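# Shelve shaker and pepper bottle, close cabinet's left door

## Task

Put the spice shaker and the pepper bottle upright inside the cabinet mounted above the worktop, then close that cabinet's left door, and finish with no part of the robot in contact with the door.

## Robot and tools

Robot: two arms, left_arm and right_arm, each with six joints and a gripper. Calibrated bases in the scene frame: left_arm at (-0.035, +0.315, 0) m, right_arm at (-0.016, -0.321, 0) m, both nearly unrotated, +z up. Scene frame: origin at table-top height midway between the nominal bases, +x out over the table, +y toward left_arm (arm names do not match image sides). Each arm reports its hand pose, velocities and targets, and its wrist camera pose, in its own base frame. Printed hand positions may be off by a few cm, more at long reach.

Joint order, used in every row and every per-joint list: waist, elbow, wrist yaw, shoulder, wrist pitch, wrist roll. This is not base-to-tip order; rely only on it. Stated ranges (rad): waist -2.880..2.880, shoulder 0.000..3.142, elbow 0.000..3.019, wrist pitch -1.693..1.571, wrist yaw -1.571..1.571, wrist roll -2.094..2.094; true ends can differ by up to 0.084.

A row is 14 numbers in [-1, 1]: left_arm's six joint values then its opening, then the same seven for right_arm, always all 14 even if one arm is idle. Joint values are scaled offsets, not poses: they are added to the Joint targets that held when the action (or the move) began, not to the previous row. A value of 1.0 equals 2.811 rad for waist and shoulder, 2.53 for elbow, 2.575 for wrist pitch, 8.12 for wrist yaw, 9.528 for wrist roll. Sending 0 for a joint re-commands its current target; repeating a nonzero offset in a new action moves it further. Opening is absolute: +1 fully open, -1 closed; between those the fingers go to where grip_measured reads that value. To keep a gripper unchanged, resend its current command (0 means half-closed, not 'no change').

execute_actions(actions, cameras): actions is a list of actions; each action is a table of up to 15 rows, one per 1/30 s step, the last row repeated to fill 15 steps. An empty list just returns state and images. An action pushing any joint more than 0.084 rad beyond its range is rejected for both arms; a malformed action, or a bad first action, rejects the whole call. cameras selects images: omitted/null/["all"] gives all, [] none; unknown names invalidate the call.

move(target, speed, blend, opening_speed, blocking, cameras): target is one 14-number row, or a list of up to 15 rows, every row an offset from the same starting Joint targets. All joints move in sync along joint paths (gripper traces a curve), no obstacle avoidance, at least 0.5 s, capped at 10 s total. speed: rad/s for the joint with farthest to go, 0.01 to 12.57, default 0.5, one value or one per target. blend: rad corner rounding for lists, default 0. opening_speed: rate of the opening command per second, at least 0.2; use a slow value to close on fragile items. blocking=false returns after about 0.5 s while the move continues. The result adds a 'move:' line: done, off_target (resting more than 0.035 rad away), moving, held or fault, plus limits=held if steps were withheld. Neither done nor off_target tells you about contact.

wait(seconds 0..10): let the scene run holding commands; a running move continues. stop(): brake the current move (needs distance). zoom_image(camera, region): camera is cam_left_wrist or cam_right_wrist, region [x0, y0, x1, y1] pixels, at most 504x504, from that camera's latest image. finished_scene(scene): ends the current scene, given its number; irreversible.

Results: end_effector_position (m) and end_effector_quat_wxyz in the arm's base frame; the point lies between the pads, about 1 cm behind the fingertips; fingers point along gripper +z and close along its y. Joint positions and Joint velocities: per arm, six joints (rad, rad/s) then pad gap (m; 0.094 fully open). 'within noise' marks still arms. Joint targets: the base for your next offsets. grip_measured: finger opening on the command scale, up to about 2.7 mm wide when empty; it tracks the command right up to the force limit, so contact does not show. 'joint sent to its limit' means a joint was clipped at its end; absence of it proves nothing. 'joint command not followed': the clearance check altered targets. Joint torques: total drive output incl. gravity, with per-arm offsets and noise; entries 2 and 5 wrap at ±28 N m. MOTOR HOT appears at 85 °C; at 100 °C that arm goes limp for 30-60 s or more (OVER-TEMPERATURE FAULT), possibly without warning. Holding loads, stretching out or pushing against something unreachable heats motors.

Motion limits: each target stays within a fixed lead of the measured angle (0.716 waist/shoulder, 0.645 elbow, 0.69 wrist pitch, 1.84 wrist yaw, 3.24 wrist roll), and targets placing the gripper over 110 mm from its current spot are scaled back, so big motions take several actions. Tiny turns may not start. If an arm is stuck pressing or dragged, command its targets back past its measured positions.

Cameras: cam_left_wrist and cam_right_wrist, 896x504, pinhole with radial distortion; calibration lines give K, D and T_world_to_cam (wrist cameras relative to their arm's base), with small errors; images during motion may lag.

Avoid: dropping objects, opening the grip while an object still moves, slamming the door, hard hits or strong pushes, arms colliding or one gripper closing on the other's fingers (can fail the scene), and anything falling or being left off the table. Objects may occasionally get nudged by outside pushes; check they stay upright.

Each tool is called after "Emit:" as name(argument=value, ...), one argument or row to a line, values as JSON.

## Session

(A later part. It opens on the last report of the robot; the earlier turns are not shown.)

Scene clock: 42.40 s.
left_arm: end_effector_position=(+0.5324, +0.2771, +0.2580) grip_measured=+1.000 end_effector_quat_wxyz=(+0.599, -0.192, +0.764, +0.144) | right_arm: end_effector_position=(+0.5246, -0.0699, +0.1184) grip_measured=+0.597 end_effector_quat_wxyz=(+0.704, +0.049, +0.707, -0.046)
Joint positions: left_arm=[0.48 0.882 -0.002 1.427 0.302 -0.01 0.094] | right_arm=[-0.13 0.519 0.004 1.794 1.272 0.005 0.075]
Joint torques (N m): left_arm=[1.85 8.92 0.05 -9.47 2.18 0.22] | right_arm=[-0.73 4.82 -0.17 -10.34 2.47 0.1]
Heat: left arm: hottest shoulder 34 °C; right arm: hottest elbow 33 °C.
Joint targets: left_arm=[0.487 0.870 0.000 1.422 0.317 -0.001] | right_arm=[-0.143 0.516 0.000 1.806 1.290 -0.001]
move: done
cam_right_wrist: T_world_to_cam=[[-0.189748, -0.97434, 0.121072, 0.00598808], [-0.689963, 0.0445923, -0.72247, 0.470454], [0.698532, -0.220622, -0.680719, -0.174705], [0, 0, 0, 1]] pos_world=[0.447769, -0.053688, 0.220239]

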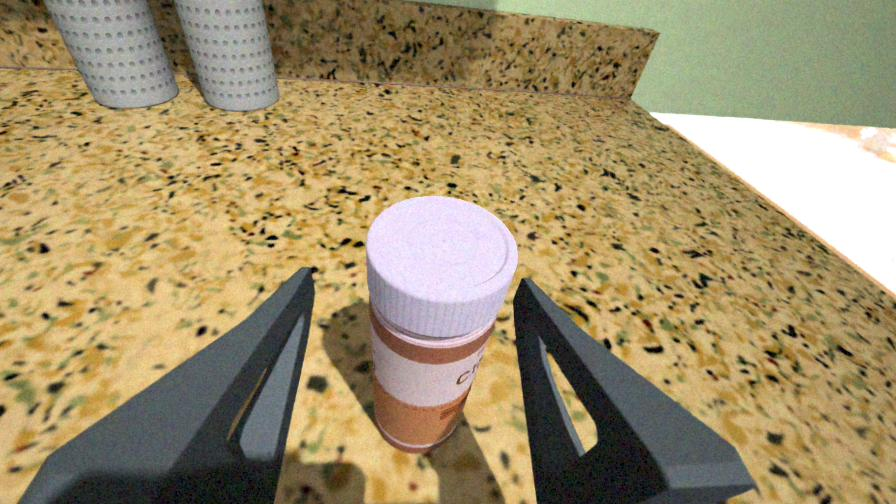

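Emit:
move(
  target=[
    [0,0,0,0,0,0,1, -0.004,-0.0115,0,-0.0045,0.0064,0,0.6],
    [0,0,0,0,0,0,1, -0.004,-0.0115,0,-0.0045,0.0064,0,-0.32],
  ],
  opening_speed=0.5,
  cameras=["cam_right_wrist"],
)

Scene clock: 45.63 s.
left_arm: end_effector_position=(+0.5324, +0.2771, +0.2580) grip_measured=+1.000 end_effector_quat_wxyz=(+0.599, -0.192, +0.764, +0.144) | right_arm: end_effector_position=(+0.5142, -0.0746, +0.1136) grip_measured=-0.130 end_effector_quat_wxyz=(+0.701, +0.053, +0.709, -0.050)
Joint positions: left_arm=[0.48 0.882 -0.002 1.427 0.302 -0.01 0.094] | right_arm=[-0.142 0.493 0.004 1.794 1.29 0.005 0.041]
Joint torques (N m): left_arm=[1.73 8.92 0.07 -9.47 2.18 0.22] | right_arm=[-0.56 4.34 -0.18 -10.99 2.67 0.03]
Heat: left arm: hottest shoulder 34 °C; right arm: hottest elbow 33 °C.
Joint targets: left_arm=[0.487 0.870 0.000 1.422 0.317 -0.001] | right_arm=[-0.154 0.487 0.000 1.793 1.307 -0.001]
move: done
cam_right_wrist: T_world_to_cam=[[-0.199864, -0.972251, 0.121581, 0.005484], [-0.695387, 0.0533309, -0.716654, 0.462811], [0.690283, -0.227779, -0.68675, -0.167401], [0, 0, 0, 1]] pos_world=[0.438483, -0.0574808, 0.216045]

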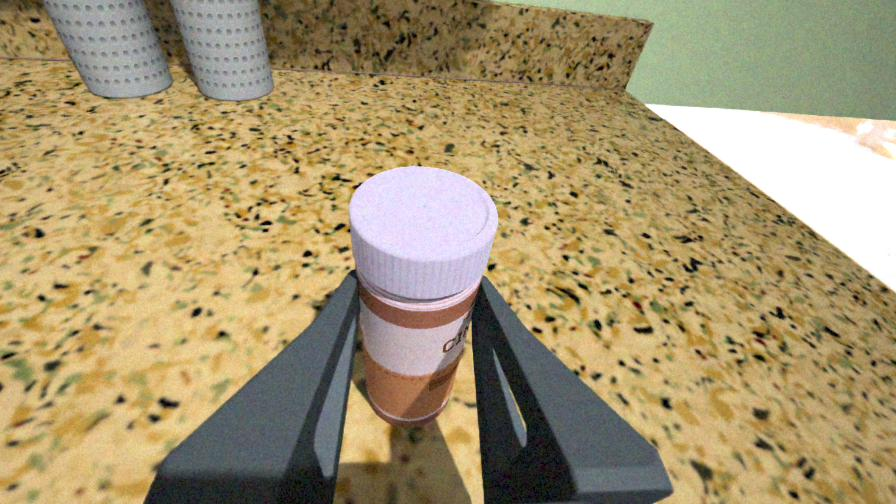

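Emit:
move(
  target=[
    [0,0,0,0,0,0,1, 0,0,0,-0.03,-0.035,0,-0.32],
    [0,0,0,0,0,0,1, 0.108,0.351,0,-0.2697,-0.624,0,-0.32],
  ],
  speed=0.6,
  blend=0.05,
  cameras=["cam_right_wrist"],
)

Scene clock: 49.37 s.
left_arm: end_effector_position=(+0.5324, +0.2771, +0.2580) grip_measured=+1.000 end_effector_quat_wxyz=(+0.599, -0.192, +0.764, +0.144) | right_arm: end_effector_position=(+0.4964, +0.0670, +0.5925) grip_measured=-0.131 end_effector_quat_wxyz=(+0.700, -0.046, +0.711, +0.048)
Joint positions: left_arm=[0.48 0.882 -0.002 1.427 0.302 -0.01 0.094] | right_arm=[0.136 1.317 0.003 1.037 -0.297 0.005 0.041]
Joint torques (N m): left_arm=[1.79 8.91 0.07 -9.29 2.1 0.2] | right_arm=[1.26 17.37 -0.18 -6.18 1.76 0.04]
Heat: left arm: hottest shoulder 34 °C; right arm: hottest elbow 33 °C.
Joint targets: left_arm=[0.487 0.870 0.000 1.422 0.317 -0.001] | right_arm=[0.149 1.375 0.000 1.035 -0.300 -0.001]
move: off_target (right_arm); blend cut to 0.0451 rad at target 1; right_arm: the elbow is farthest, 0.058 rad from its target
cam_right_wrist: T_world_to_cam=[[0.0757173, -0.989663, 0.121798, -0.0544904], [-0.686736, -0.140319, -0.713235, 0.792732], [0.722953, -0.0296389, -0.690262, 0.17864], [0, 0, 0, 1]] pos_world=[0.419375, 0.0626028, 0.695349]

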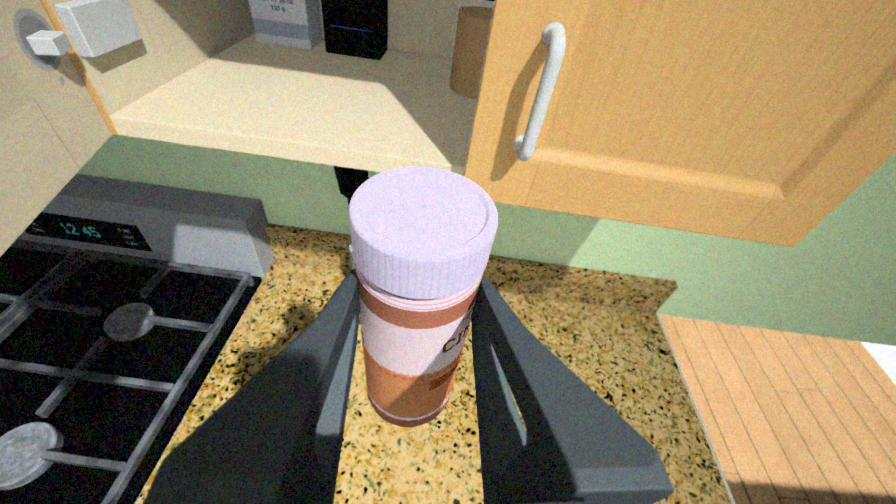

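Emit:
move(
  target=[0,0,0,0,0,0,1, 0.0608,0.1206,0,0.1014,-0.0058,0,-0.32],
  speed=0.5,
  cameras=["cam_right_wrist"],
)

Scene clock: 51.60 s.
left_arm: end_effector_position=(+0.5324, +0.2771, +0.2580) grip_measured=+1.000 end_effector_quat_wxyz=(+0.599, -0.192, +0.764, +0.144) | right_arm: end_effector_position=(+0.5759, +0.1849, +0.6189) grip_measured=-0.131 end_effector_quat_wxyz=(+0.691, -0.109, +0.706, +0.110)
Joint positions: left_arm=[0.48 0.882 -0.002 1.427 0.302 -0.01 0.094] | right_arm=[0.312 1.611 0.002 1.318 -0.313 0.005 0.041]
Joint torques (N m): left_arm=[1.85 8.94 0.06 -9.41 2.13 0.21] | right_arm=[0.38 18.62 -0.14 -11.22 1.87 0.01]
Heat: left arm: hottest shoulder 34 °C; right arm: hottest elbow 34 °C.
Joint targets: left_arm=[0.487 0.870 0.000 1.422 0.317 -0.001] | right_arm=[0.320 1.680 0.000 1.320 -0.315 -0.001]
move: off_target (right_arm); right_arm: the elbow is farthest, 0.069 rad from its target
cam_right_wrist: T_world_to_cam=[[0.249298, -0.960704, 0.122061, -0.0524743], [-0.654145, -0.259991, -0.710281, 0.884321], [0.714105, 0.0972256, -0.693254, 0.126404], [0, 0, 0, 1]] pos_world=[0.50129, 0.167214, 0.722152]

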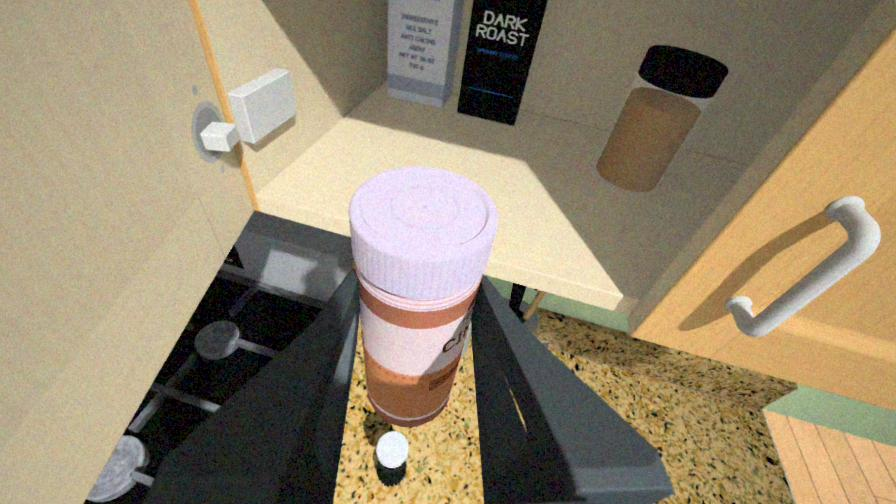

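Emit:
move(
  target=[0,0,0,0,0,0,1, 0.002,0.167,0,0.127,-0.036,0,-0.32],
  speed=0.5,
  cameras=["cam_right_wrist"],
)

Scene clock: 53.57 s.
left_arm: end_effector_position=(+0.5324, +0.2771, +0.2580) grip_measured=+1.000 end_effector_quat_wxyz=(+0.599, -0.192, +0.764, +0.144) | right_arm: end_effector_position=(+0.6947, +0.2250, +0.6258) grip_measured=-0.131 end_effector_quat_wxyz=(+0.683, -0.111, +0.713, +0.109)
Joint positions: left_arm=[0.48 0.882 -0.002 1.427 0.302 -0.01 0.094] | right_arm=[0.314 2.035 0.002 1.671 -0.406 0.005 0.041]
Joint torques (N m): left_arm=[1.73 8.95 0.07 -9.47 2.14 0.21] | right_arm=[0.67 17.63 -0.11 -16.79 1.92 0.06]
Heat: left arm: hottest shoulder 34 °C; right arm: hottest elbow 34 °C.
Joint targets: left_arm=[0.487 0.870 0.000 1.422 0.317 -0.001] | right_arm=[0.326 2.103 0.000 1.677 -0.408 -0.001]
move: off_target (right_arm); right_arm: the elbow is farthest, 0.068 rad from its target
cam_right_wrist: T_world_to_cam=[[0.253999, -0.959324, 0.123214, -0.0487855], [-0.667857, -0.266105, -0.695094, 0.978667], [0.699608, 0.0942636, -0.708282, 0.0625333], [0, 0, 0, 1]] pos_world=[0.622253, 0.207732, 0.730568]

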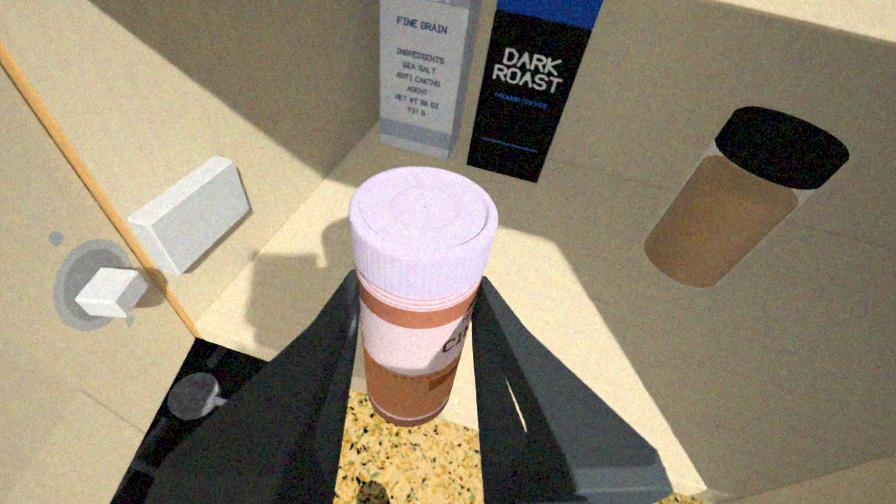

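Emit:
move(
  target=[0,0,0,0,0,0,1, 0,0.1905,0,0.122,-0.0408,0,-0.32],
  speed=0.5,
  cameras=["cam_right_wrist"],
)

Scene clock: 55.57 s.
left_arm: end_effector_position=(+0.5324, +0.2771, +0.2580) grip_measured=+1.000 end_effector_quat_wxyz=(+0.599, -0.192, +0.764, +0.144) | right_arm: end_effector_position=(+0.7780, +0.2521, +0.6410) grip_measured=-0.131 end_effector_quat_wxyz=(+0.704, -0.108, +0.693, +0.112)
Joint positions: left_arm=[0.48 0.882 -0.002 1.427 0.302 -0.01 0.094] | right_arm=[0.314 2.521 0.002 1.999 -0.507 0.003 0.041]
Joint torques (N m): left_arm=[1.85 8.94 0.07 -9.35 2.14 0.21] | right_arm=[0.56 16.92 -0.12 -19.14 1.63 0.08]
Heat: left arm: hottest shoulder 34 °C; right arm: hottest elbow 35 °C.
Joint targets: left_arm=[0.487 0.870 0.000 1.422 0.317 -0.001] | right_arm=[0.326 2.585 0.000 2.020 -0.513 0.000]
move: off_target (right_arm); right_arm: the elbow is farthest, 0.064 rad from its target
cam_right_wrist: T_world_to_cam=[[0.247225, -0.961269, 0.121825, -0.0391886], [-0.628271, -0.254746, -0.735105, 1.04408], [0.737669, 0.105197, -0.666917, -0.0464146], [0, 0, 0, 1]] pos_world=[0.69989, 0.233185, 0.741325]

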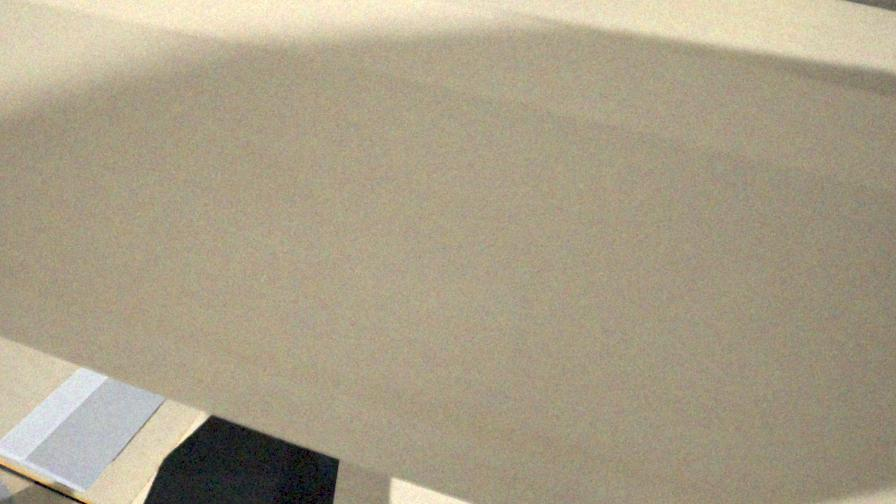

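Emit:
move(
  target=[0,0,0,0,0,0,1, 0,-0.0929,0,-0.0292,0.0505,0,-0.32],
  speed=0.2,
  cameras=["cam_right_wrist"],
)

Scene clock: 57.93 s.
left_arm: end_effector_position=(+0.5324, +0.2771, +0.2580) grip_measured=+1.000 end_effector_quat_wxyz=(+0.599, -0.192, +0.764, +0.144) | right_arm: end_effector_position=(+0.7732, +0.2528, +0.6296) grip_measured=-0.131 end_effector_quat_wxyz=(+0.713, -0.108, +0.684, +0.113)
Joint positions: left_arm=[0.48 0.882 -0.002 1.427 0.302 -0.01 0.094] | right_arm=[0.317 2.367 0.002 1.936 -0.389 0 0.041]
Joint torques (N m): left_arm=[2.02 8.95 0.07 -9.58 2.15 0.21] | right_arm=[1.32 9.68 -0.1 -20.01 2.19 0.06]
Heat: left arm: hottest shoulder 34 °C; right arm: hottest elbow 35 °C.
Joint targets: left_arm=[0.487 0.870 0.000 1.422 0.317 -0.001] | right_arm=[0.326 2.350 0.000 1.938 -0.383 0.000]
move: done
cam_right_wrist: T_world_to_cam=[[0.246509, -0.961386, 0.122353, -0.0356941], [-0.608435, -0.25179, -0.752601, 1.02778], [0.754348, 0.111079, -0.647009, -0.0773923], [0, 0, 0, 1]] pos_world=[0.692518, 0.233066, 0.727803]

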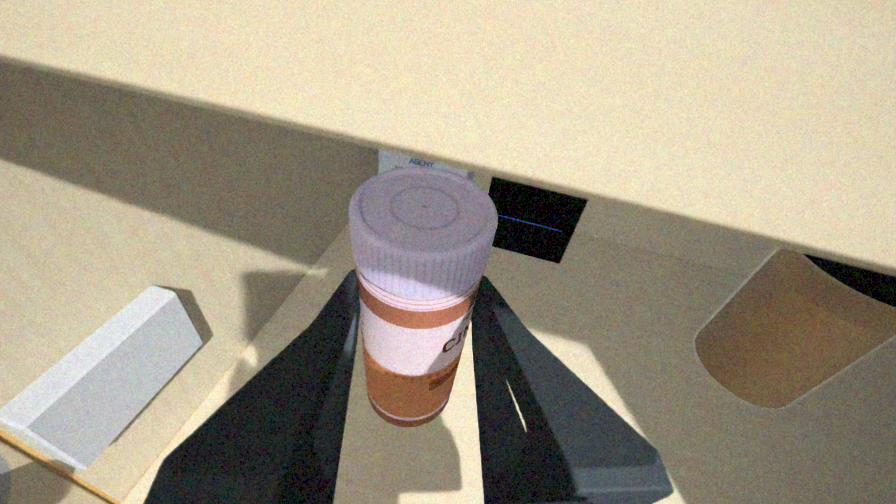

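Emit:
move(
  target=[0,0,0,0,0,0,1, 0,-0.0257,0,-0.0064,0.0023,0,-0.32],
  speed=0.1,
  cameras=["cam_right_wrist"],
)

Scene clock: 59.20 s.
left_arm: end_effector_position=(+0.5324, +0.2771, +0.2580) grip_measured=+1.000 end_effector_quat_wxyz=(+0.599, -0.192, +0.764, +0.144) | right_arm: end_effector_position=(+0.7699, +0.2555, +0.6134) grip_measured=-0.131 end_effector_quat_wxyz=(+0.702, -0.113, +0.694, +0.112)
Joint positions: left_arm=[0.48 0.882 -0.002 1.427 0.302 -0.01 0.094] | right_arm=[0.321 2.303 0.001 1.911 -0.381 -0.003 0.041]
Joint torques (N m): left_arm=[1.79 8.91 0.08 -9.52 2.11 0.21] | right_arm=[0.56 9.69 -0.07 -19.02 2.06 0.14]
Heat: left arm: hottest shoulder 34 °C; right arm: hottest elbow 35 °C.
Joint targets: left_arm=[0.487 0.870 0.000 1.422 0.317 -0.001] | right_arm=[0.326 2.285 0.000 1.920 -0.377 0.000]
move: done
cam_right_wrist: T_world_to_cam=[[0.255129, -0.958491, 0.127298, -0.0405968], [-0.627853, -0.264347, -0.732067, 1.01983], [0.73533, 0.106847, -0.669234, -0.0563613], [0, 0, 0, 1]] pos_world=[0.692106, 0.2367, 0.714034]

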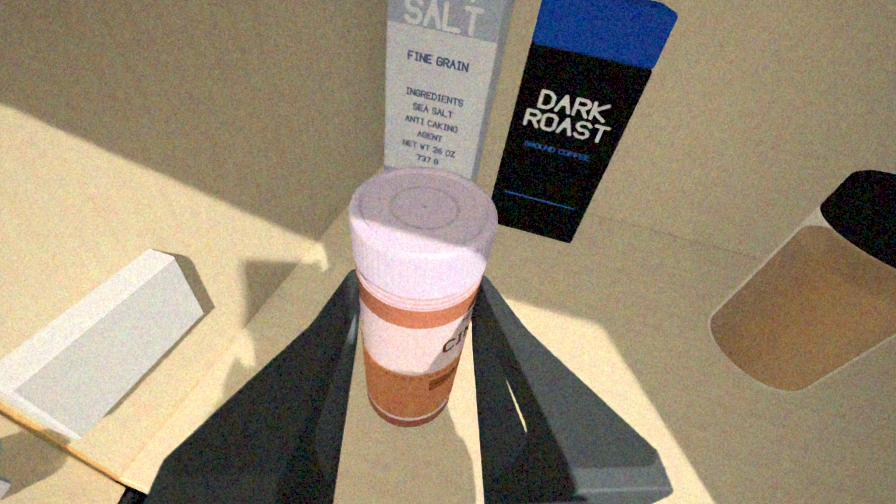

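Emit:
move(
  target=[0,0,0,0,0,0,1, 0,-0.008,0,0.0071,0.005,0,-0.32],
  speed=0.1,
  cameras=["cam_right_wrist"],
)

Scene clock: 60.27 s.
left_arm: end_effector_position=(+0.5324, +0.2771, +0.2580) grip_measured=+1.000 end_effector_quat_wxyz=(+0.599, -0.192, +0.764, +0.144) | right_arm: end_effector_position=(+0.7714, +0.2567, +0.6110) grip_measured=-0.131 end_effector_quat_wxyz=(+0.705, -0.113, +0.691, +0.113)
Joint positions: left_arm=[0.48 0.882 -0.002 1.427 0.302 -0.01 0.094] | right_arm=[0.322 2.29 0.001 1.911 -0.36 -0.004 0.041]
Joint torques (N m): left_arm=[1.79 8.92 0.06 -9.47 2.21 0.21] | right_arm=[0.44 8.95 -0.08 -17.85 1.63 0.11]
Heat: left arm: hottest shoulder 34 °C; right arm: hottest elbow 35 °C.
Joint targets: left_arm=[0.487 0.870 0.000 1.422 0.317 -0.001] | right_arm=[0.326 2.265 0.000 1.940 -0.364 0.000]
move: done
cam_right_wrist: T_world_to_cam=[[0.254774, -0.958503, 0.127911, -0.039703], [-0.621531, -0.263649, -0.737691, 1.01767], [0.740803, 0.108444, -0.662911, -0.0676996], [0, 0, 0, 1]] pos_world=[0.692782, 0.237595, 0.710928]

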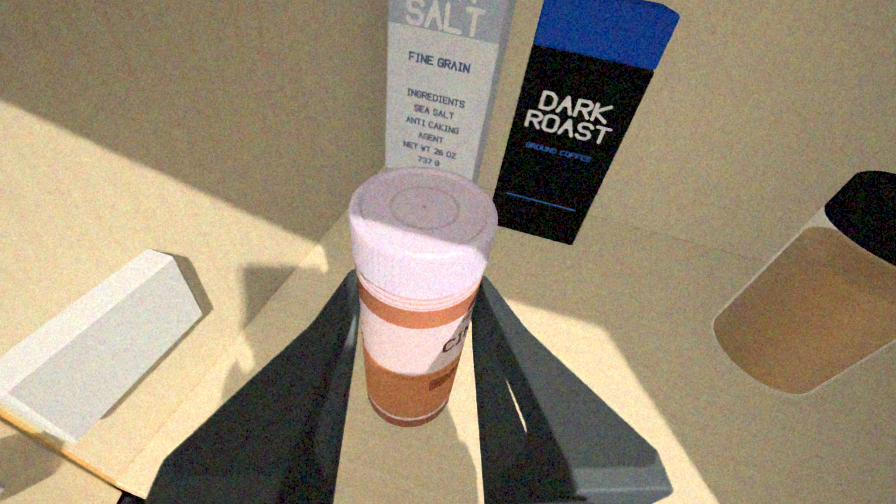

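Emit:
move(
  target=[
    [0,0,0,0,0,0,1, 0,0,0,-0.0045,-0.003,0,-0.32],
    [0,0,0,0,0,0,1, 0,0,0,-0.0045,-0.003,0,0.15],
  ],
  opening_speed=0.4,
  speed=0.1,
  cameras=["cam_right_wrist"],
)

Scene clock: 62.63 s.
left_arm: end_effector_position=(+0.5324, +0.2771, +0.2580) grip_measured=+1.000 end_effector_quat_wxyz=(+0.599, -0.192, +0.764, +0.144) | right_arm: end_effector_position=(+0.7709, +0.2570, +0.6103) grip_measured=+0.147 end_effector_quat_wxyz=(+0.705, -0.114, +0.691, +0.113)
Joint positions: left_arm=[0.48 0.882 -0.002 1.427 0.302 -0.01 0.094] | right_arm=[0.322 2.287 0 1.909 -0.36 -0.005 0.054]
Joint torques (N m): left_arm=[1.9 8.96 0.07 -9.29 2.14 0.22] | right_arm=[0.62 9.55 0.01 -18.37 1.22 0.21]
Heat: left arm: hottest shoulder 34 °C; right arm: hottest elbow 34 °C.
Joint targets: left_arm=[0.487 0.870 0.000 1.422 0.317 -0.001] | right_arm=[0.326 2.265 0.000 1.928 -0.371 -0.001]
move: done
cam_right_wrist: T_world_to_cam=[[0.256012, -0.957949, 0.129582, -0.0413387], [-0.621998, -0.265856, -0.736504, 1.01716], [0.739984, 0.107954, -0.663905, -0.0665302], [0, 0, 0, 1]] pos_world=[0.692487, 0.238, 0.710331]

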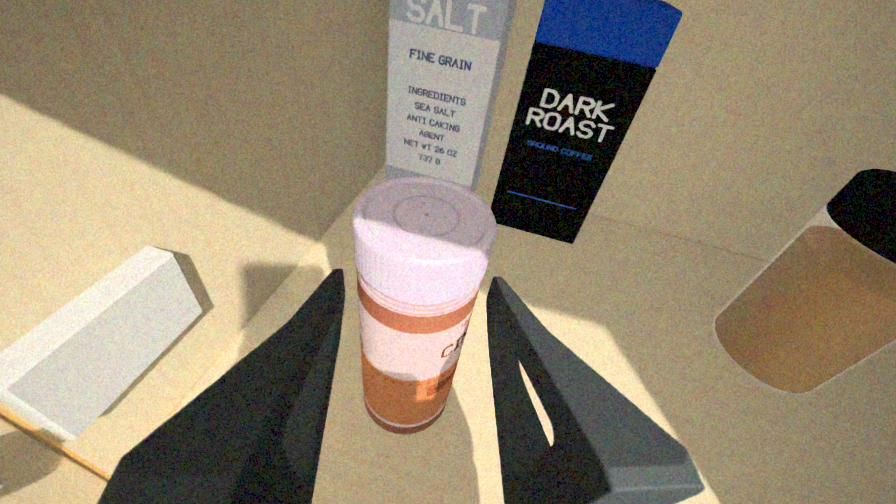

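Emit:
move(
  target=[0,0,0,0,0,0,1, 0,-0.239,0,-0.2199,0.0237,0,0.15],
  speed=0.6,
  cameras=["cam_right_wrist"],
)

Scene clock: 65.07 s.
left_arm: end_effector_position=(+0.5324, +0.2771, +0.2580) grip_measured=+1.000 end_effector_quat_wxyz=(+0.599, -0.192, +0.764, +0.144) | right_arm: end_effector_position=(+0.5676, +0.1891, +0.6473) grip_measured=+0.147 end_effector_quat_wxyz=(+0.704, -0.114, +0.692, +0.112)
Joint positions: left_arm=[0.48 0.882 -0.002 1.427 0.302 -0.01 0.094] | right_arm=[0.322 1.663 0 1.318 -0.328 -0.005 0.054]
Joint torques (N m): left_arm=[1.79 8.95 0.06 -9.35 2.18 0.21] | right_arm=[0.15 11.22 -0.02 -11.28 2.7 0.22]
Heat: left arm: hottest shoulder 34 °C; right arm: hottest elbow 34 °C.
Joint targets: left_arm=[0.487 0.870 0.000 1.422 0.317 -0.001] | right_arm=[0.326 1.660 0.000 1.309 -0.311 -0.001]
move: done
cam_right_wrist: T_world_to_cam=[[0.256065, -0.957925, 0.129652, -0.0592514], [-0.622792, -0.266062, -0.735759, 0.899913], [0.739297, 0.107656, -0.664718, 0.116788], [0, 0, 0, 1]] pos_world=[0.48929, 0.170101, 0.747432]

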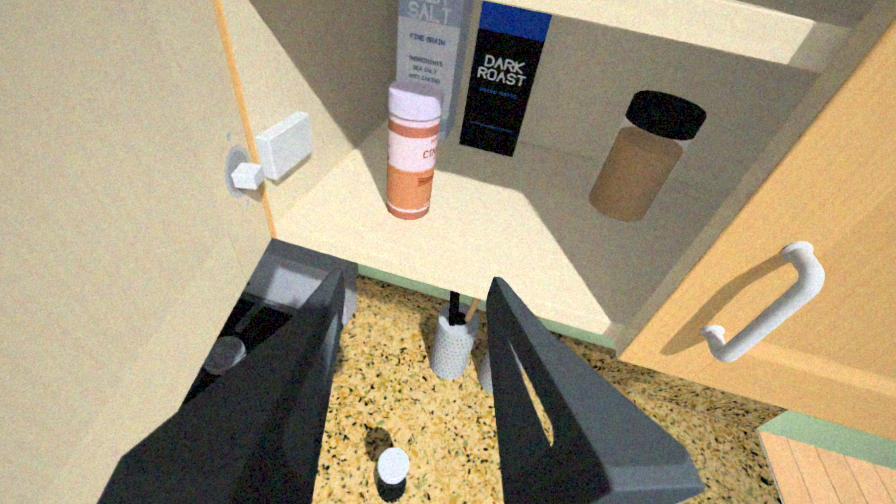

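Emit:
move(
  target=[0,0,0,0,0,0,1, 0.0032,-0.34,0,0.2017,0.548,0,0.6],
  speed=0.7,
  cameras=["cam_right_wrist"],
)

Scene clock: 67.90 s.
left_arm: end_effector_position=(+0.5324, +0.2771, +0.2580) grip_measured=+1.000 end_effector_quat_wxyz=(+0.599, -0.192, +0.764, +0.144) | right_arm: end_effector_position=(+0.5955, +0.1989, +0.1430) grip_measured=+0.597 end_effector_quat_wxyz=(+0.704, -0.115, +0.692, +0.113)
Joint positions: left_arm=[0.48 0.882 -0.002 1.427 0.302 -0.01 0.094] | right_arm=[0.323 0.8 0 1.866 1.082 -0.005 0.075]
Joint torques (N m): left_arm=[1.79 8.94 0.07 -9.47 2.11 0.21] | right_arm=[0.73 6.89 -0.05 -15.09 2.7 0.13]
Heat: left arm: hottest shoulder 34 °C; right arm: hottest elbow 34 °C.
Joint targets: left_arm=[0.487 0.870 0.000 1.422 0.317 -0.001] | right_arm=[0.335 0.800 0.000 1.876 1.101 -0.001]
move: done
cam_right_wrist: T_world_to_cam=[[0.256839, -0.95772, 0.129638, 0.00794078], [-0.622586, -0.266556, -0.735755, 0.548834], [0.739203, 0.10826, -0.664725, -0.240169], [0, 0, 0, 1]] pos_world=[0.517191, 0.179901, 0.243132]

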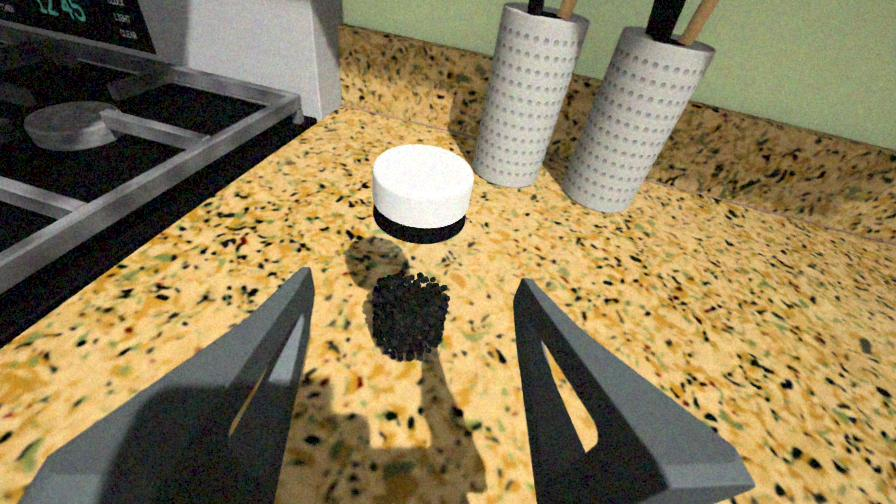

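Emit:
move(
  target=[0,0,0,0,0,0,1, -0.001,0.087,0,0.0541,-0.0264,0,0.6],
  speed=0.3,
  cameras=["cam_right_wrist"],
)

Scene clock: 69.40 s.
left_arm: end_effector_position=(+0.5324, +0.2771, +0.2580) grip_measured=+1.000 end_effector_quat_wxyz=(+0.599, -0.192, +0.764, +0.144) | right_arm: end_effector_position=(+0.6511, +0.2175, +0.1197) grip_measured=+0.597 end_effector_quat_wxyz=(+0.702, -0.115, +0.694, +0.112)
Joint positions: left_arm=[0.48 0.882 -0.002 1.427 0.302 -0.01 0.094] | right_arm=[0.323 0.978 0 2.008 1.04 -0.005 0.075]
Joint torques (N m): left_arm=[1.73 8.96 0.07 -9.52 2.11 0.22] | right_arm=[0.79 11.4 -0.01 -15.03 1.47 0.19]
Heat: left arm: hottest shoulder 34 °C; right arm: hottest elbow 34 °C.
Joint targets: left_arm=[0.487 0.870 0.000 1.422 0.317 -0.001] | right_arm=[0.332 1.020 0.000 2.029 1.032 -0.001]
move: off_target (right_arm); right_arm: the elbow is farthest, 0.042 rad from its target
cam_right_wrist: T_world_to_cam=[[0.257612, -0.957458, 0.13004, 0.0139097], [-0.627075, -0.268055, -0.731384, 0.573923], [0.735128, 0.106868, -0.669452, -0.295185], [0, 0, 0, 1]] pos_world=[0.573309, 0.198707, 0.220337]

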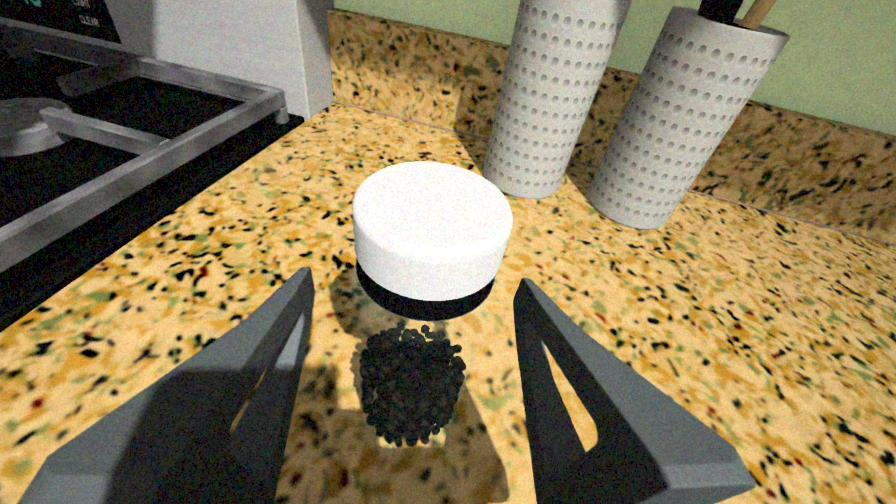

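Emit:
move(
  target=[0,0,0,0,0,0,1, 0,0,0,0,0,0,-0.3],
  opening_speed=0.4,
  cameras=["cam_right_wrist"],
)

Scene clock: 72.13 s.
left_arm: end_effector_position=(+0.5324, +0.2771, +0.2580) grip_measured=+1.000 end_effector_quat_wxyz=(+0.599, -0.192, +0.764, +0.144) | right_arm: end_effector_position=(+0.6511, +0.2175, +0.1197) grip_measured=+0.042 end_effector_quat_wxyz=(+0.702, -0.115, +0.694, +0.112)
Joint positions: left_arm=[0.48 0.882 -0.002 1.427 0.302 -0.01 0.094] | right_arm=[0.323 0.978 0 2.008 1.04 -0.005 0.049]
Joint torques (N m): left_arm=[1.96 8.98 0.07 -9.52 2.1 0.22] | right_arm=[1.79 11.03 -0.06 -15.38 1.54 0.14]
Heat: left arm: hottest shoulder 34 °C; right arm: hottest elbow 34 °C.
Joint targets: left_arm=[0.487 0.870 0.000 1.422 0.317 -0.001] | right_arm=[0.332 1.020 0.000 2.029 1.032 -0.001]
move: off_target (right_arm); right_arm: the elbow is farthest, 0.042 rad from its target
cam_right_wrist: T_world_to_cam=[[0.257612, -0.957458, 0.13004, 0.0139097], [-0.627075, -0.268055, -0.731384, 0.573923], [0.735128, 0.106868, -0.669452, -0.295185], [0, 0, 0, 1]] pos_world=[0.573309, 0.198707, 0.220337]

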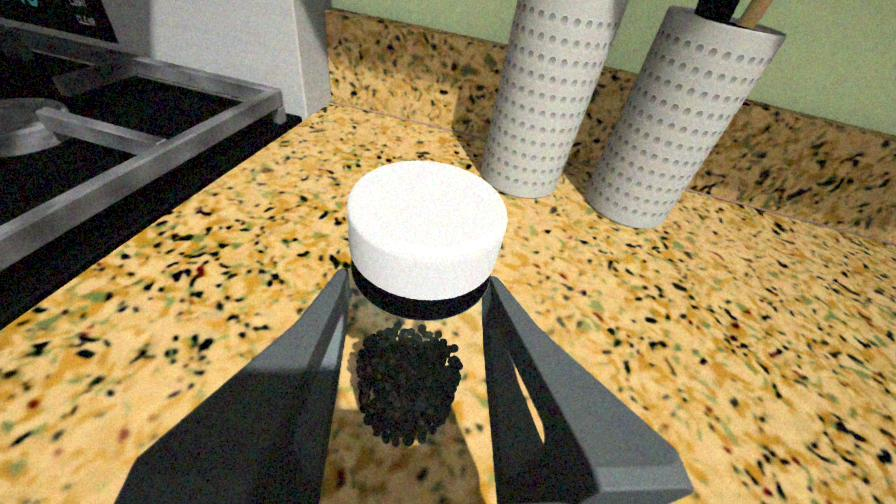

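Emit:
move(
  target=[
    [0,0,0,0,0,0,1, 0,-0.1146,0,-0.2576,-0.1678,0,-0.3],
    [0,0,0,0,0,0,1, -0.0505,0.2569,0,-0.27,-0.5309,0,-0.3],
  ],
  speed=[0.5, 0.6],
  blend=0.05,
  cameras=["cam_right_wrist"],
)

Scene clock: 76.47 s.
left_arm: end_effector_position=(+0.5324, +0.2771, +0.2580) grip_measured=+1.000 end_effector_quat_wxyz=(+0.599, -0.192, +0.764, +0.144) | right_arm: end_effector_position=(+0.5806, +0.1194, +0.6192) grip_measured=+0.041 end_effector_quat_wxyz=(+0.692, -0.075, +0.715, +0.069)
Joint positions: left_arm=[0.48 0.882 -0.002 1.427 0.302 -0.01 0.094] | right_arm=[0.204 1.595 0 1.291 -0.339 -0.005 0.049]
Joint torques (N m): left_arm=[1.85 8.95 0.07 -9.41 2.11 0.22] | right_arm=[-0.44 18.73 -0.07 -12.34 2.35 0.12]
Heat: left arm: hottest shoulder 34 °C; right arm: hottest elbow 35 °C.
Joint targets: left_arm=[0.487 0.870 0.000 1.422 0.317 -0.001] | right_arm=[0.190 1.670 0.000 1.269 -0.335 -0.001]
move: off_target (right_arm); right_arm: the elbow is farthest, 0.075 rad from its target
cam_right_wrist: T_world_to_cam=[[0.147528, -0.980133, 0.132568, -0.0616776], [-0.68585, -0.197953, -0.700303, 0.875248], [0.712633, 0.0123921, -0.701428, 0.145641], [0, 0, 0, 1]] pos_world=[0.505599, 0.111001, 0.723272]

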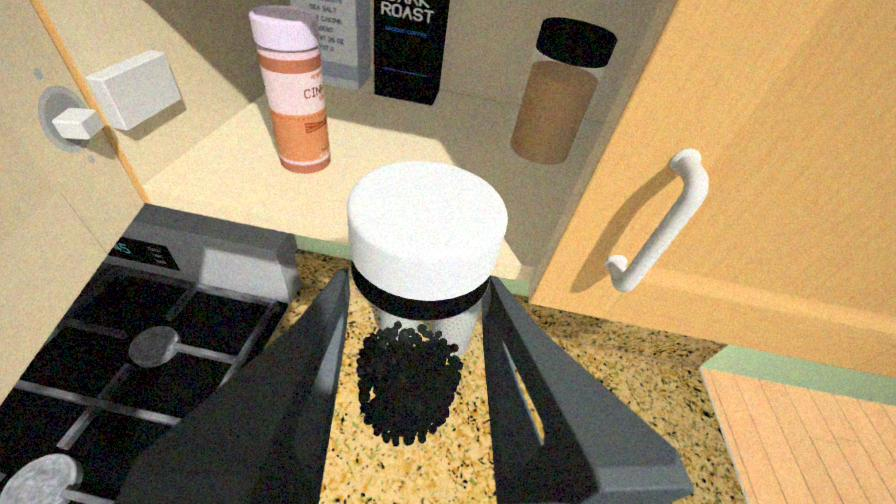

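Emit:
move(
  target=[0,0,0,0,0,0,1, -0.0089,0.334,0,0.2476,-0.0614,0,-0.3],
  speed=0.4,
  cameras=["cam_right_wrist"],
)

Scene clock: 79.37 s.
left_arm: end_effector_position=(+0.5324, +0.2771, +0.2580) grip_measured=+1.000 end_effector_quat_wxyz=(+0.599, -0.192, +0.764, +0.144) | right_arm: end_effector_position=(+0.7876, +0.1437, +0.6516) grip_measured=+0.041 end_effector_quat_wxyz=(+0.712, -0.066, +0.696, +0.063)
Joint positions: left_arm=[0.48 0.882 -0.002 1.427 0.302 -0.01 0.094] | right_arm=[0.181 2.451 -0.001 1.939 -0.489 -0.007 0.049]
Joint torques (N m): left_arm=[1.96 8.92 0.07 -9.35 2.13 0.22] | right_arm=[-0.56 16.88 0.04 -17.14 1.81 0.2]
Heat: left arm: hottest shoulder 34 °C; right arm: hottest elbow 35 °C.
Joint targets: left_arm=[0.487 0.870 0.000 1.422 0.317 -0.001] | right_arm=[0.165 2.515 0.000 1.965 -0.493 0.000]
move: off_target (right_arm); right_arm: the elbow is farthest, 0.064 rad from its target
cam_right_wrist: T_world_to_cam=[[0.118845, -0.984302, 0.130479, -0.0481828], [-0.649846, -0.176463, -0.739298, 1.03877], [0.750717, 0.00307081, -0.660616, -0.0346932], [0, 0, 0, 1]] pos_world=[0.706811, 0.135985, 0.751328]

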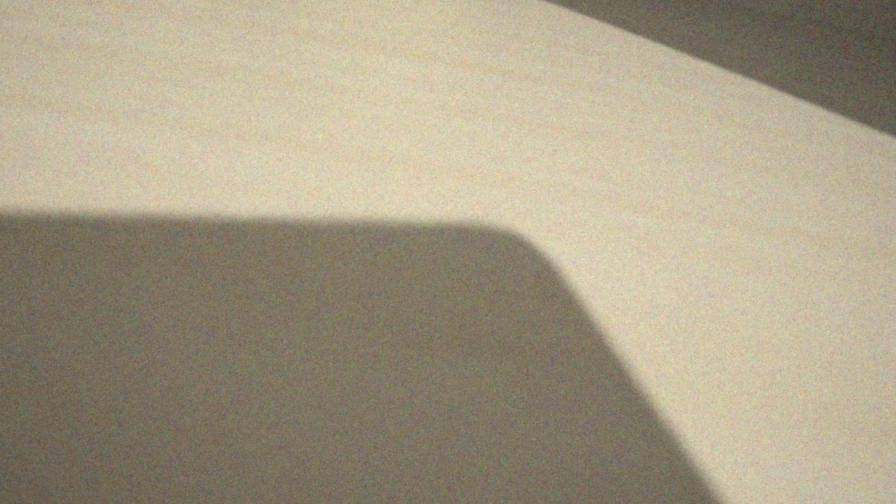

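Emit:
move(
  target=[0,0,0,0,0,0,1, 0,-0.0889,0,-0.0267,0.042,0,-0.3],
  speed=0.2,
  cameras=["cam_right_wrist"],
)

Scene clock: 81.13 s.
left_arm: end_effector_position=(+0.5324, +0.2771, +0.2580) grip_measured=+1.000 end_effector_quat_wxyz=(+0.599, -0.192, +0.764, +0.144) | right_arm: end_effector_position=(+0.7829, +0.1428, +0.6379) grip_measured=+0.041 end_effector_quat_wxyz=(+0.717, -0.065, +0.691, +0.063)
Joint positions: left_arm=[0.48 0.882 -0.002 1.427 0.302 -0.01 0.094] | right_arm=[0.181 2.31 -0.001 1.882 -0.391 -0.007 0.049]
Joint torques (N m): left_arm=[1.79 8.92 0.08 -9.29 2.11 0.21] | right_arm=[-0.85 9.55 0.04 -18.84 2.19 0.19]
Heat: left arm: hottest shoulder 34 °C; right arm: hottest elbow 35 °C.
Joint targets: left_arm=[0.487 0.870 0.000 1.422 0.317 -0.001] | right_arm=[0.165 2.290 0.000 1.890 -0.384 0.000]
move: done
cam_right_wrist: T_world_to_cam=[[0.116906, -0.984654, 0.129578, -0.0446147], [-0.63866, -0.174453, -0.749453, 1.02284], [0.760556, 0.00485942, -0.649254, -0.055356], [0, 0, 0, 1]] pos_world=[0.700567, 0.134777, 0.736414]

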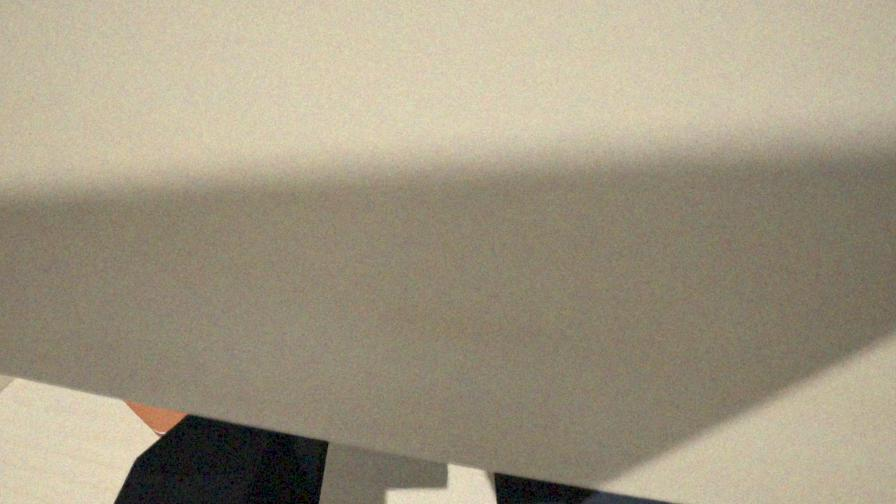

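Emit:
move(
  target=[0,0,0,0,0,0,1, 0,-0.014,0,0,0.001,0,-0.3],
  speed=0.1,
  cameras=["cam_right_wrist"],
)

Scene clock: 82.10 s.
left_arm: end_effector_position=(+0.5324, +0.2771, +0.2580) grip_measured=+1.000 end_effector_quat_wxyz=(+0.599, -0.192, +0.764, +0.144) | right_arm: end_effector_position=(+0.7805, +0.1424, +0.6341) grip_measured=+0.041 end_effector_quat_wxyz=(+0.716, -0.065, +0.692, +0.063)
Joint positions: left_arm=[0.48 0.882 -0.002 1.427 0.302 -0.01 0.094] | right_arm=[0.181 2.282 -0.001 1.868 -0.381 -0.007 0.049]
Joint torques (N m): left_arm=[1.85 8.99 0.08 -9.41 2.15 0.22] | right_arm=[-1.03 8.7 0.01 -17.2 1.68 0.18]
Heat: left arm: hottest shoulder 34 °C; right arm: hottest elbow 35 °C.
Joint targets: left_arm=[0.487 0.870 0.000 1.422 0.317 -0.001] | right_arm=[0.165 2.254 0.000 1.890 -0.382 0.000]
move: done
cam_right_wrist: T_world_to_cam=[[0.117483, -0.98455, 0.12984, -0.044856], [-0.642328, -0.17505, -0.746172, 1.01928], [0.757372, 0.0042628, -0.65297, -0.0510956], [0, 0, 0, 1]] pos_world=[0.698681, 0.13448, 0.733019]

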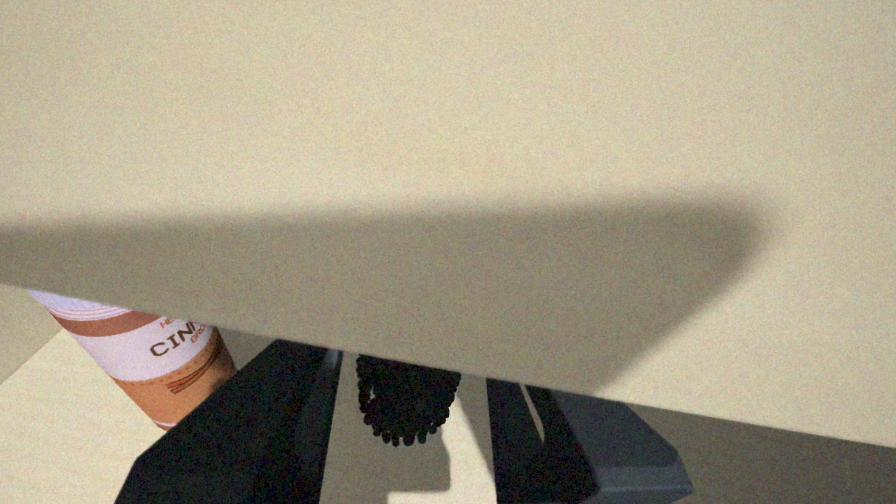

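Emit:
zoom_image(
  camera="cam_right_wrist",
  region=[300, 344, 520, 504],
)

Scaled by 2.291 (camera's finer frame: 1280x720).

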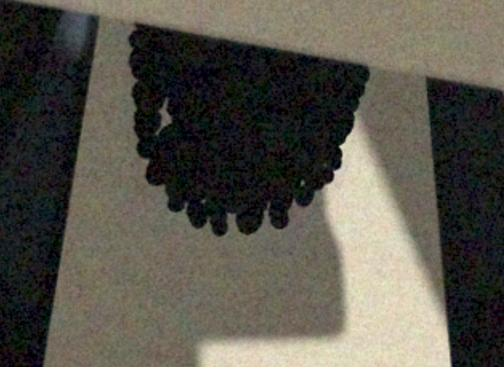

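Emit:
move(
  target=[0,0,0,0,0,0,1, 0,-0.010,0,0,0.002,0,-0.3],
  speed=0.1,
  cameras=["cam_right_wrist"],
)

Scene clock: 83.17 s.
left_arm: end_effector_position=(+0.5324, +0.2771, +0.2580) grip_measured=+1.000 end_effector_quat_wxyz=(+0.599, -0.192, +0.764, +0.144) | right_arm: end_effector_position=(+0.7791, +0.1421, +0.6316) grip_measured=+0.041 end_effector_quat_wxyz=(+0.715, -0.065, +0.693, +0.063)
Joint positions: left_arm=[0.48 0.882 -0.002 1.427 0.302 -0.01 0.094] | right_arm=[0.181 2.262 -0.001 1.859 -0.371 -0.007 0.049]
Joint torques (N m): left_arm=[1.79 8.94 0.06 -9.35 2.14 0.22] | right_arm=[-1.38 8.23 0.01 -16.32 1.66 0.13]
Heat: left arm: hottest shoulder 34 °C; right arm: hottest elbow 35 °C.
Joint targets: left_arm=[0.487 0.870 0.000 1.422 0.317 -0.001] | right_arm=[0.165 2.229 0.000 1.890 -0.377 0.000]
move: done
cam_right_wrist: T_world_to_cam=[[0.117693, -0.984514, 0.129927, -0.0448891], [-0.643166, -0.175258, -0.745401, 1.01658], [0.756628, 0.00416393, -0.653832, -0.0505819], [0, 0, 0, 1]] pos_world=[0.697385, 0.13418, 0.73052]

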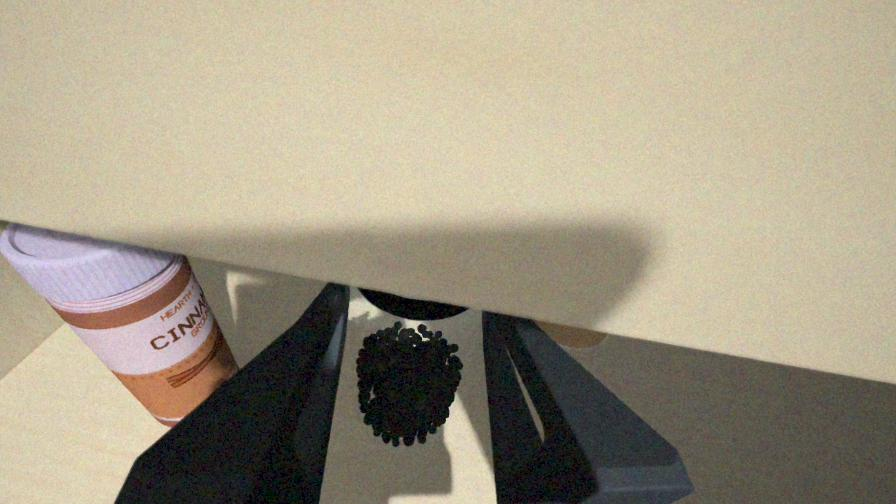

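Emit:
move(
  target=[0,0,0,0,0,0,1, 0,0.0063,0,-0.0135,-0.0109,0,-0.3],
  speed=0.1,
  cameras=["cam_right_wrist"],
)

Emit:
move(
  target=[0,0,0,0,0,0,1, 0,-0.025,0,-0.004,0.014,0,-0.3],
  speed=0.1,
  cameras=["cam_right_wrist"],
)

Scene clock: 84.67 s.
left_arm: end_effector_position=(+0.5324, +0.2771, +0.2580) grip_measured=+1.000 end_effector_quat_wxyz=(+0.599, -0.192, +0.764, +0.144) | right_arm: end_effector_position=(+0.7762, +0.1416, +0.6315) grip_measured=+0.041 end_effector_quat_wxyz=(+0.711, -0.066, +0.697, +0.062)
Joint positions: left_arm=[0.48 0.882 -0.002 1.427 0.302 -0.01 0.094] | right_arm=[0.181 2.261 -0.001 1.853 -0.39 -0.007 0.049]
Joint torques (N m): left_arm=[2.02 8.92 0.08 -9.47 2.13 0.21] | right_arm=[-0.79 9.91 0.02 -19.08 1.32 0.11]
Heat: left arm: hottest shoulder 34 °C; right arm: hottest elbow 35 °C.
Joint targets: left_arm=[0.487 0.870 0.000 1.422 0.317 -0.001] | right_arm=[0.165 2.245 0.000 1.852 -0.405 0.000]
move: done
cam_right_wrist: T_world_to_cam=[[0.11925, -0.984232, 0.13064, -0.0467681], [-0.652309, -0.176862, -0.737029, 1.01673], [0.748513, 0.00267308, -0.663114, -0.0361001], [0, 0, 0, 1]] pos_world=[0.695821, 0.133887, 0.731531]

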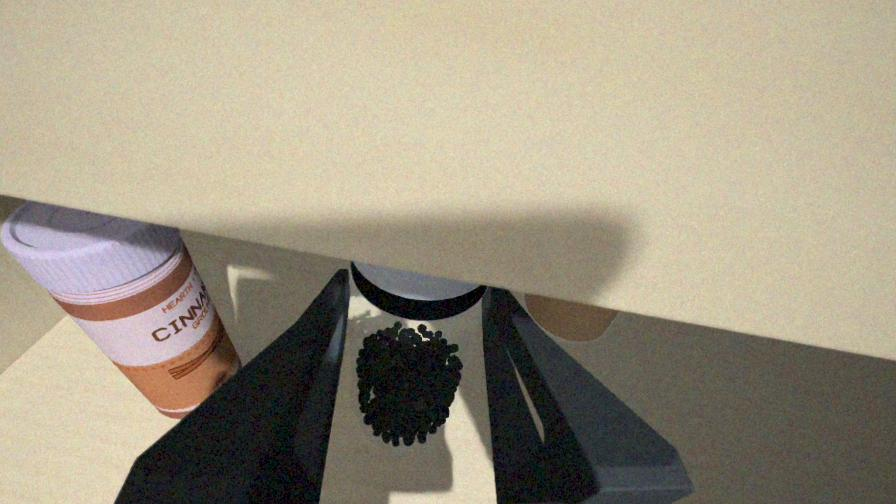

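Scene clock: 85.73 s.
left_arm: end_effector_position=(+0.5324, +0.2771, +0.2580) grip_measured=+1.000 end_effector_quat_wxyz=(+0.599, -0.192, +0.764, +0.144) | right_arm: end_effector_position=(+0.7715, +0.1407, +0.6199) grip_measured=+0.041 end_effector_quat_wxyz=(+0.705, -0.066, +0.704, +0.062)
Joint positions: left_arm=[0.48 0.882 -0.002 1.427 0.302 -0.01 0.094] | right_arm=[0.181 2.2 -0.001 1.825 -0.374 -0.007 0.049]
Joint torques (N m): left_arm=[1.73 8.94 0.07 -9.23 2.15 0.22] | right_arm=[-1.49 10.04 0.05 -17.03 2.17 0.11]
Heat: left arm: hottest shoulder 34 °C; right arm: hottest elbow 35 °C.
Joint targets: left_arm=[0.487 0.870 0.000 1.422 0.317 -0.001] | right_arm=[0.165 2.182 0.000 1.841 -0.369 0.000]
move: done
cam_right_wrist: T_world_to_cam=[[0.121593, -0.983798, 0.131744, -0.0480341], [-0.665245, -0.179279, -0.724782, 1.0076], [0.736658, 0.000486912, -0.676266, -0.0225798], [0, 0, 0, 1]] pos_world=[0.692773, 0.133396, 0.721346]

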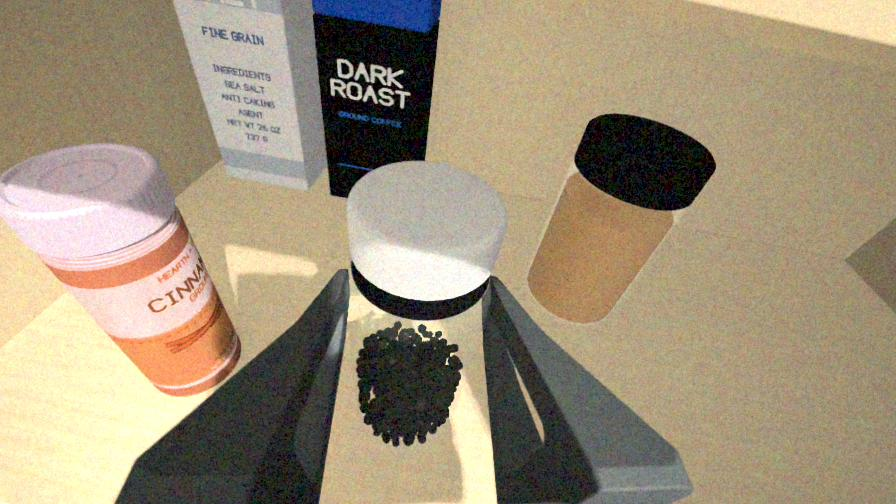

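Emit:
move(
  target=[0,0,0,0,0,0,1, 0,-0.008,0,0,0.006,0,-0.3],
  speed=0.1,
  cameras=["cam_right_wrist"],
)

Scene clock: 86.67 s.
left_arm: end_effector_position=(+0.5324, +0.2771, +0.2580) grip_measured=+1.000 end_effector_quat_wxyz=(+0.599, -0.192, +0.764, +0.144) | right_arm: end_effector_position=(+0.7720, +0.1408, +0.6162) grip_measured=+0.041 end_effector_quat_wxyz=(+0.706, -0.066, +0.703, +0.062)
Joint positions: left_arm=[0.48 0.882 -0.002 1.427 0.302 -0.01 0.094] | right_arm=[0.181 2.181 -0.001 1.821 -0.357 -0.007 0.049]
Joint torques (N m): left_arm=[1.85 8.98 0.09 -9.47 2.15 0.22] | right_arm=[-0.21 9.57 0.03 -16.44 2.09 0.17]
Heat: left arm: hottest shoulder 34 °C; right arm: hottest elbow 35 °C.
Joint targets: left_arm=[0.487 0.870 0.000 1.422 0.317 -0.001] | right_arm=[0.165 2.162 0.000 1.841 -0.353 0.000]
move: done
cam_right_wrist: T_world_to_cam=[[0.121222, -0.98387, 0.131547, -0.0471241], [-0.663082, -0.178882, -0.726858, 1.00476], [0.738666, 0.000884571, -0.674071, -0.028446], [0, 0, 0, 1]] pos_world=[0.692964, 0.133395, 0.717344]

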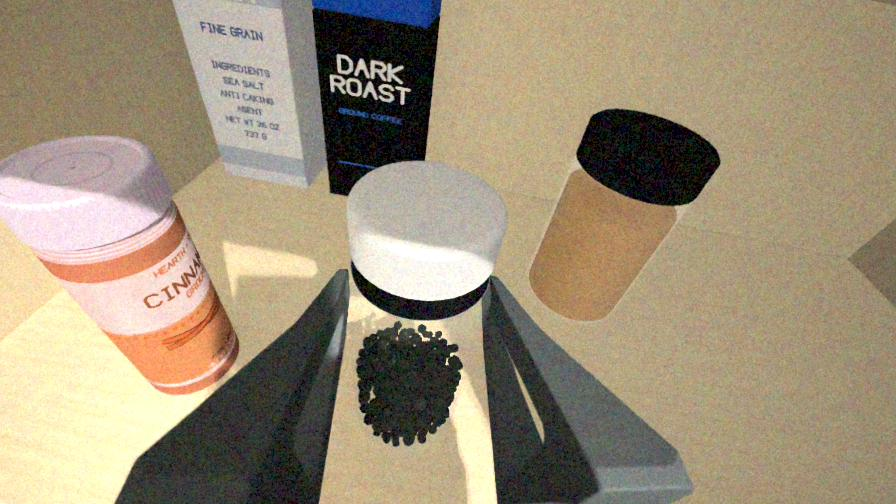

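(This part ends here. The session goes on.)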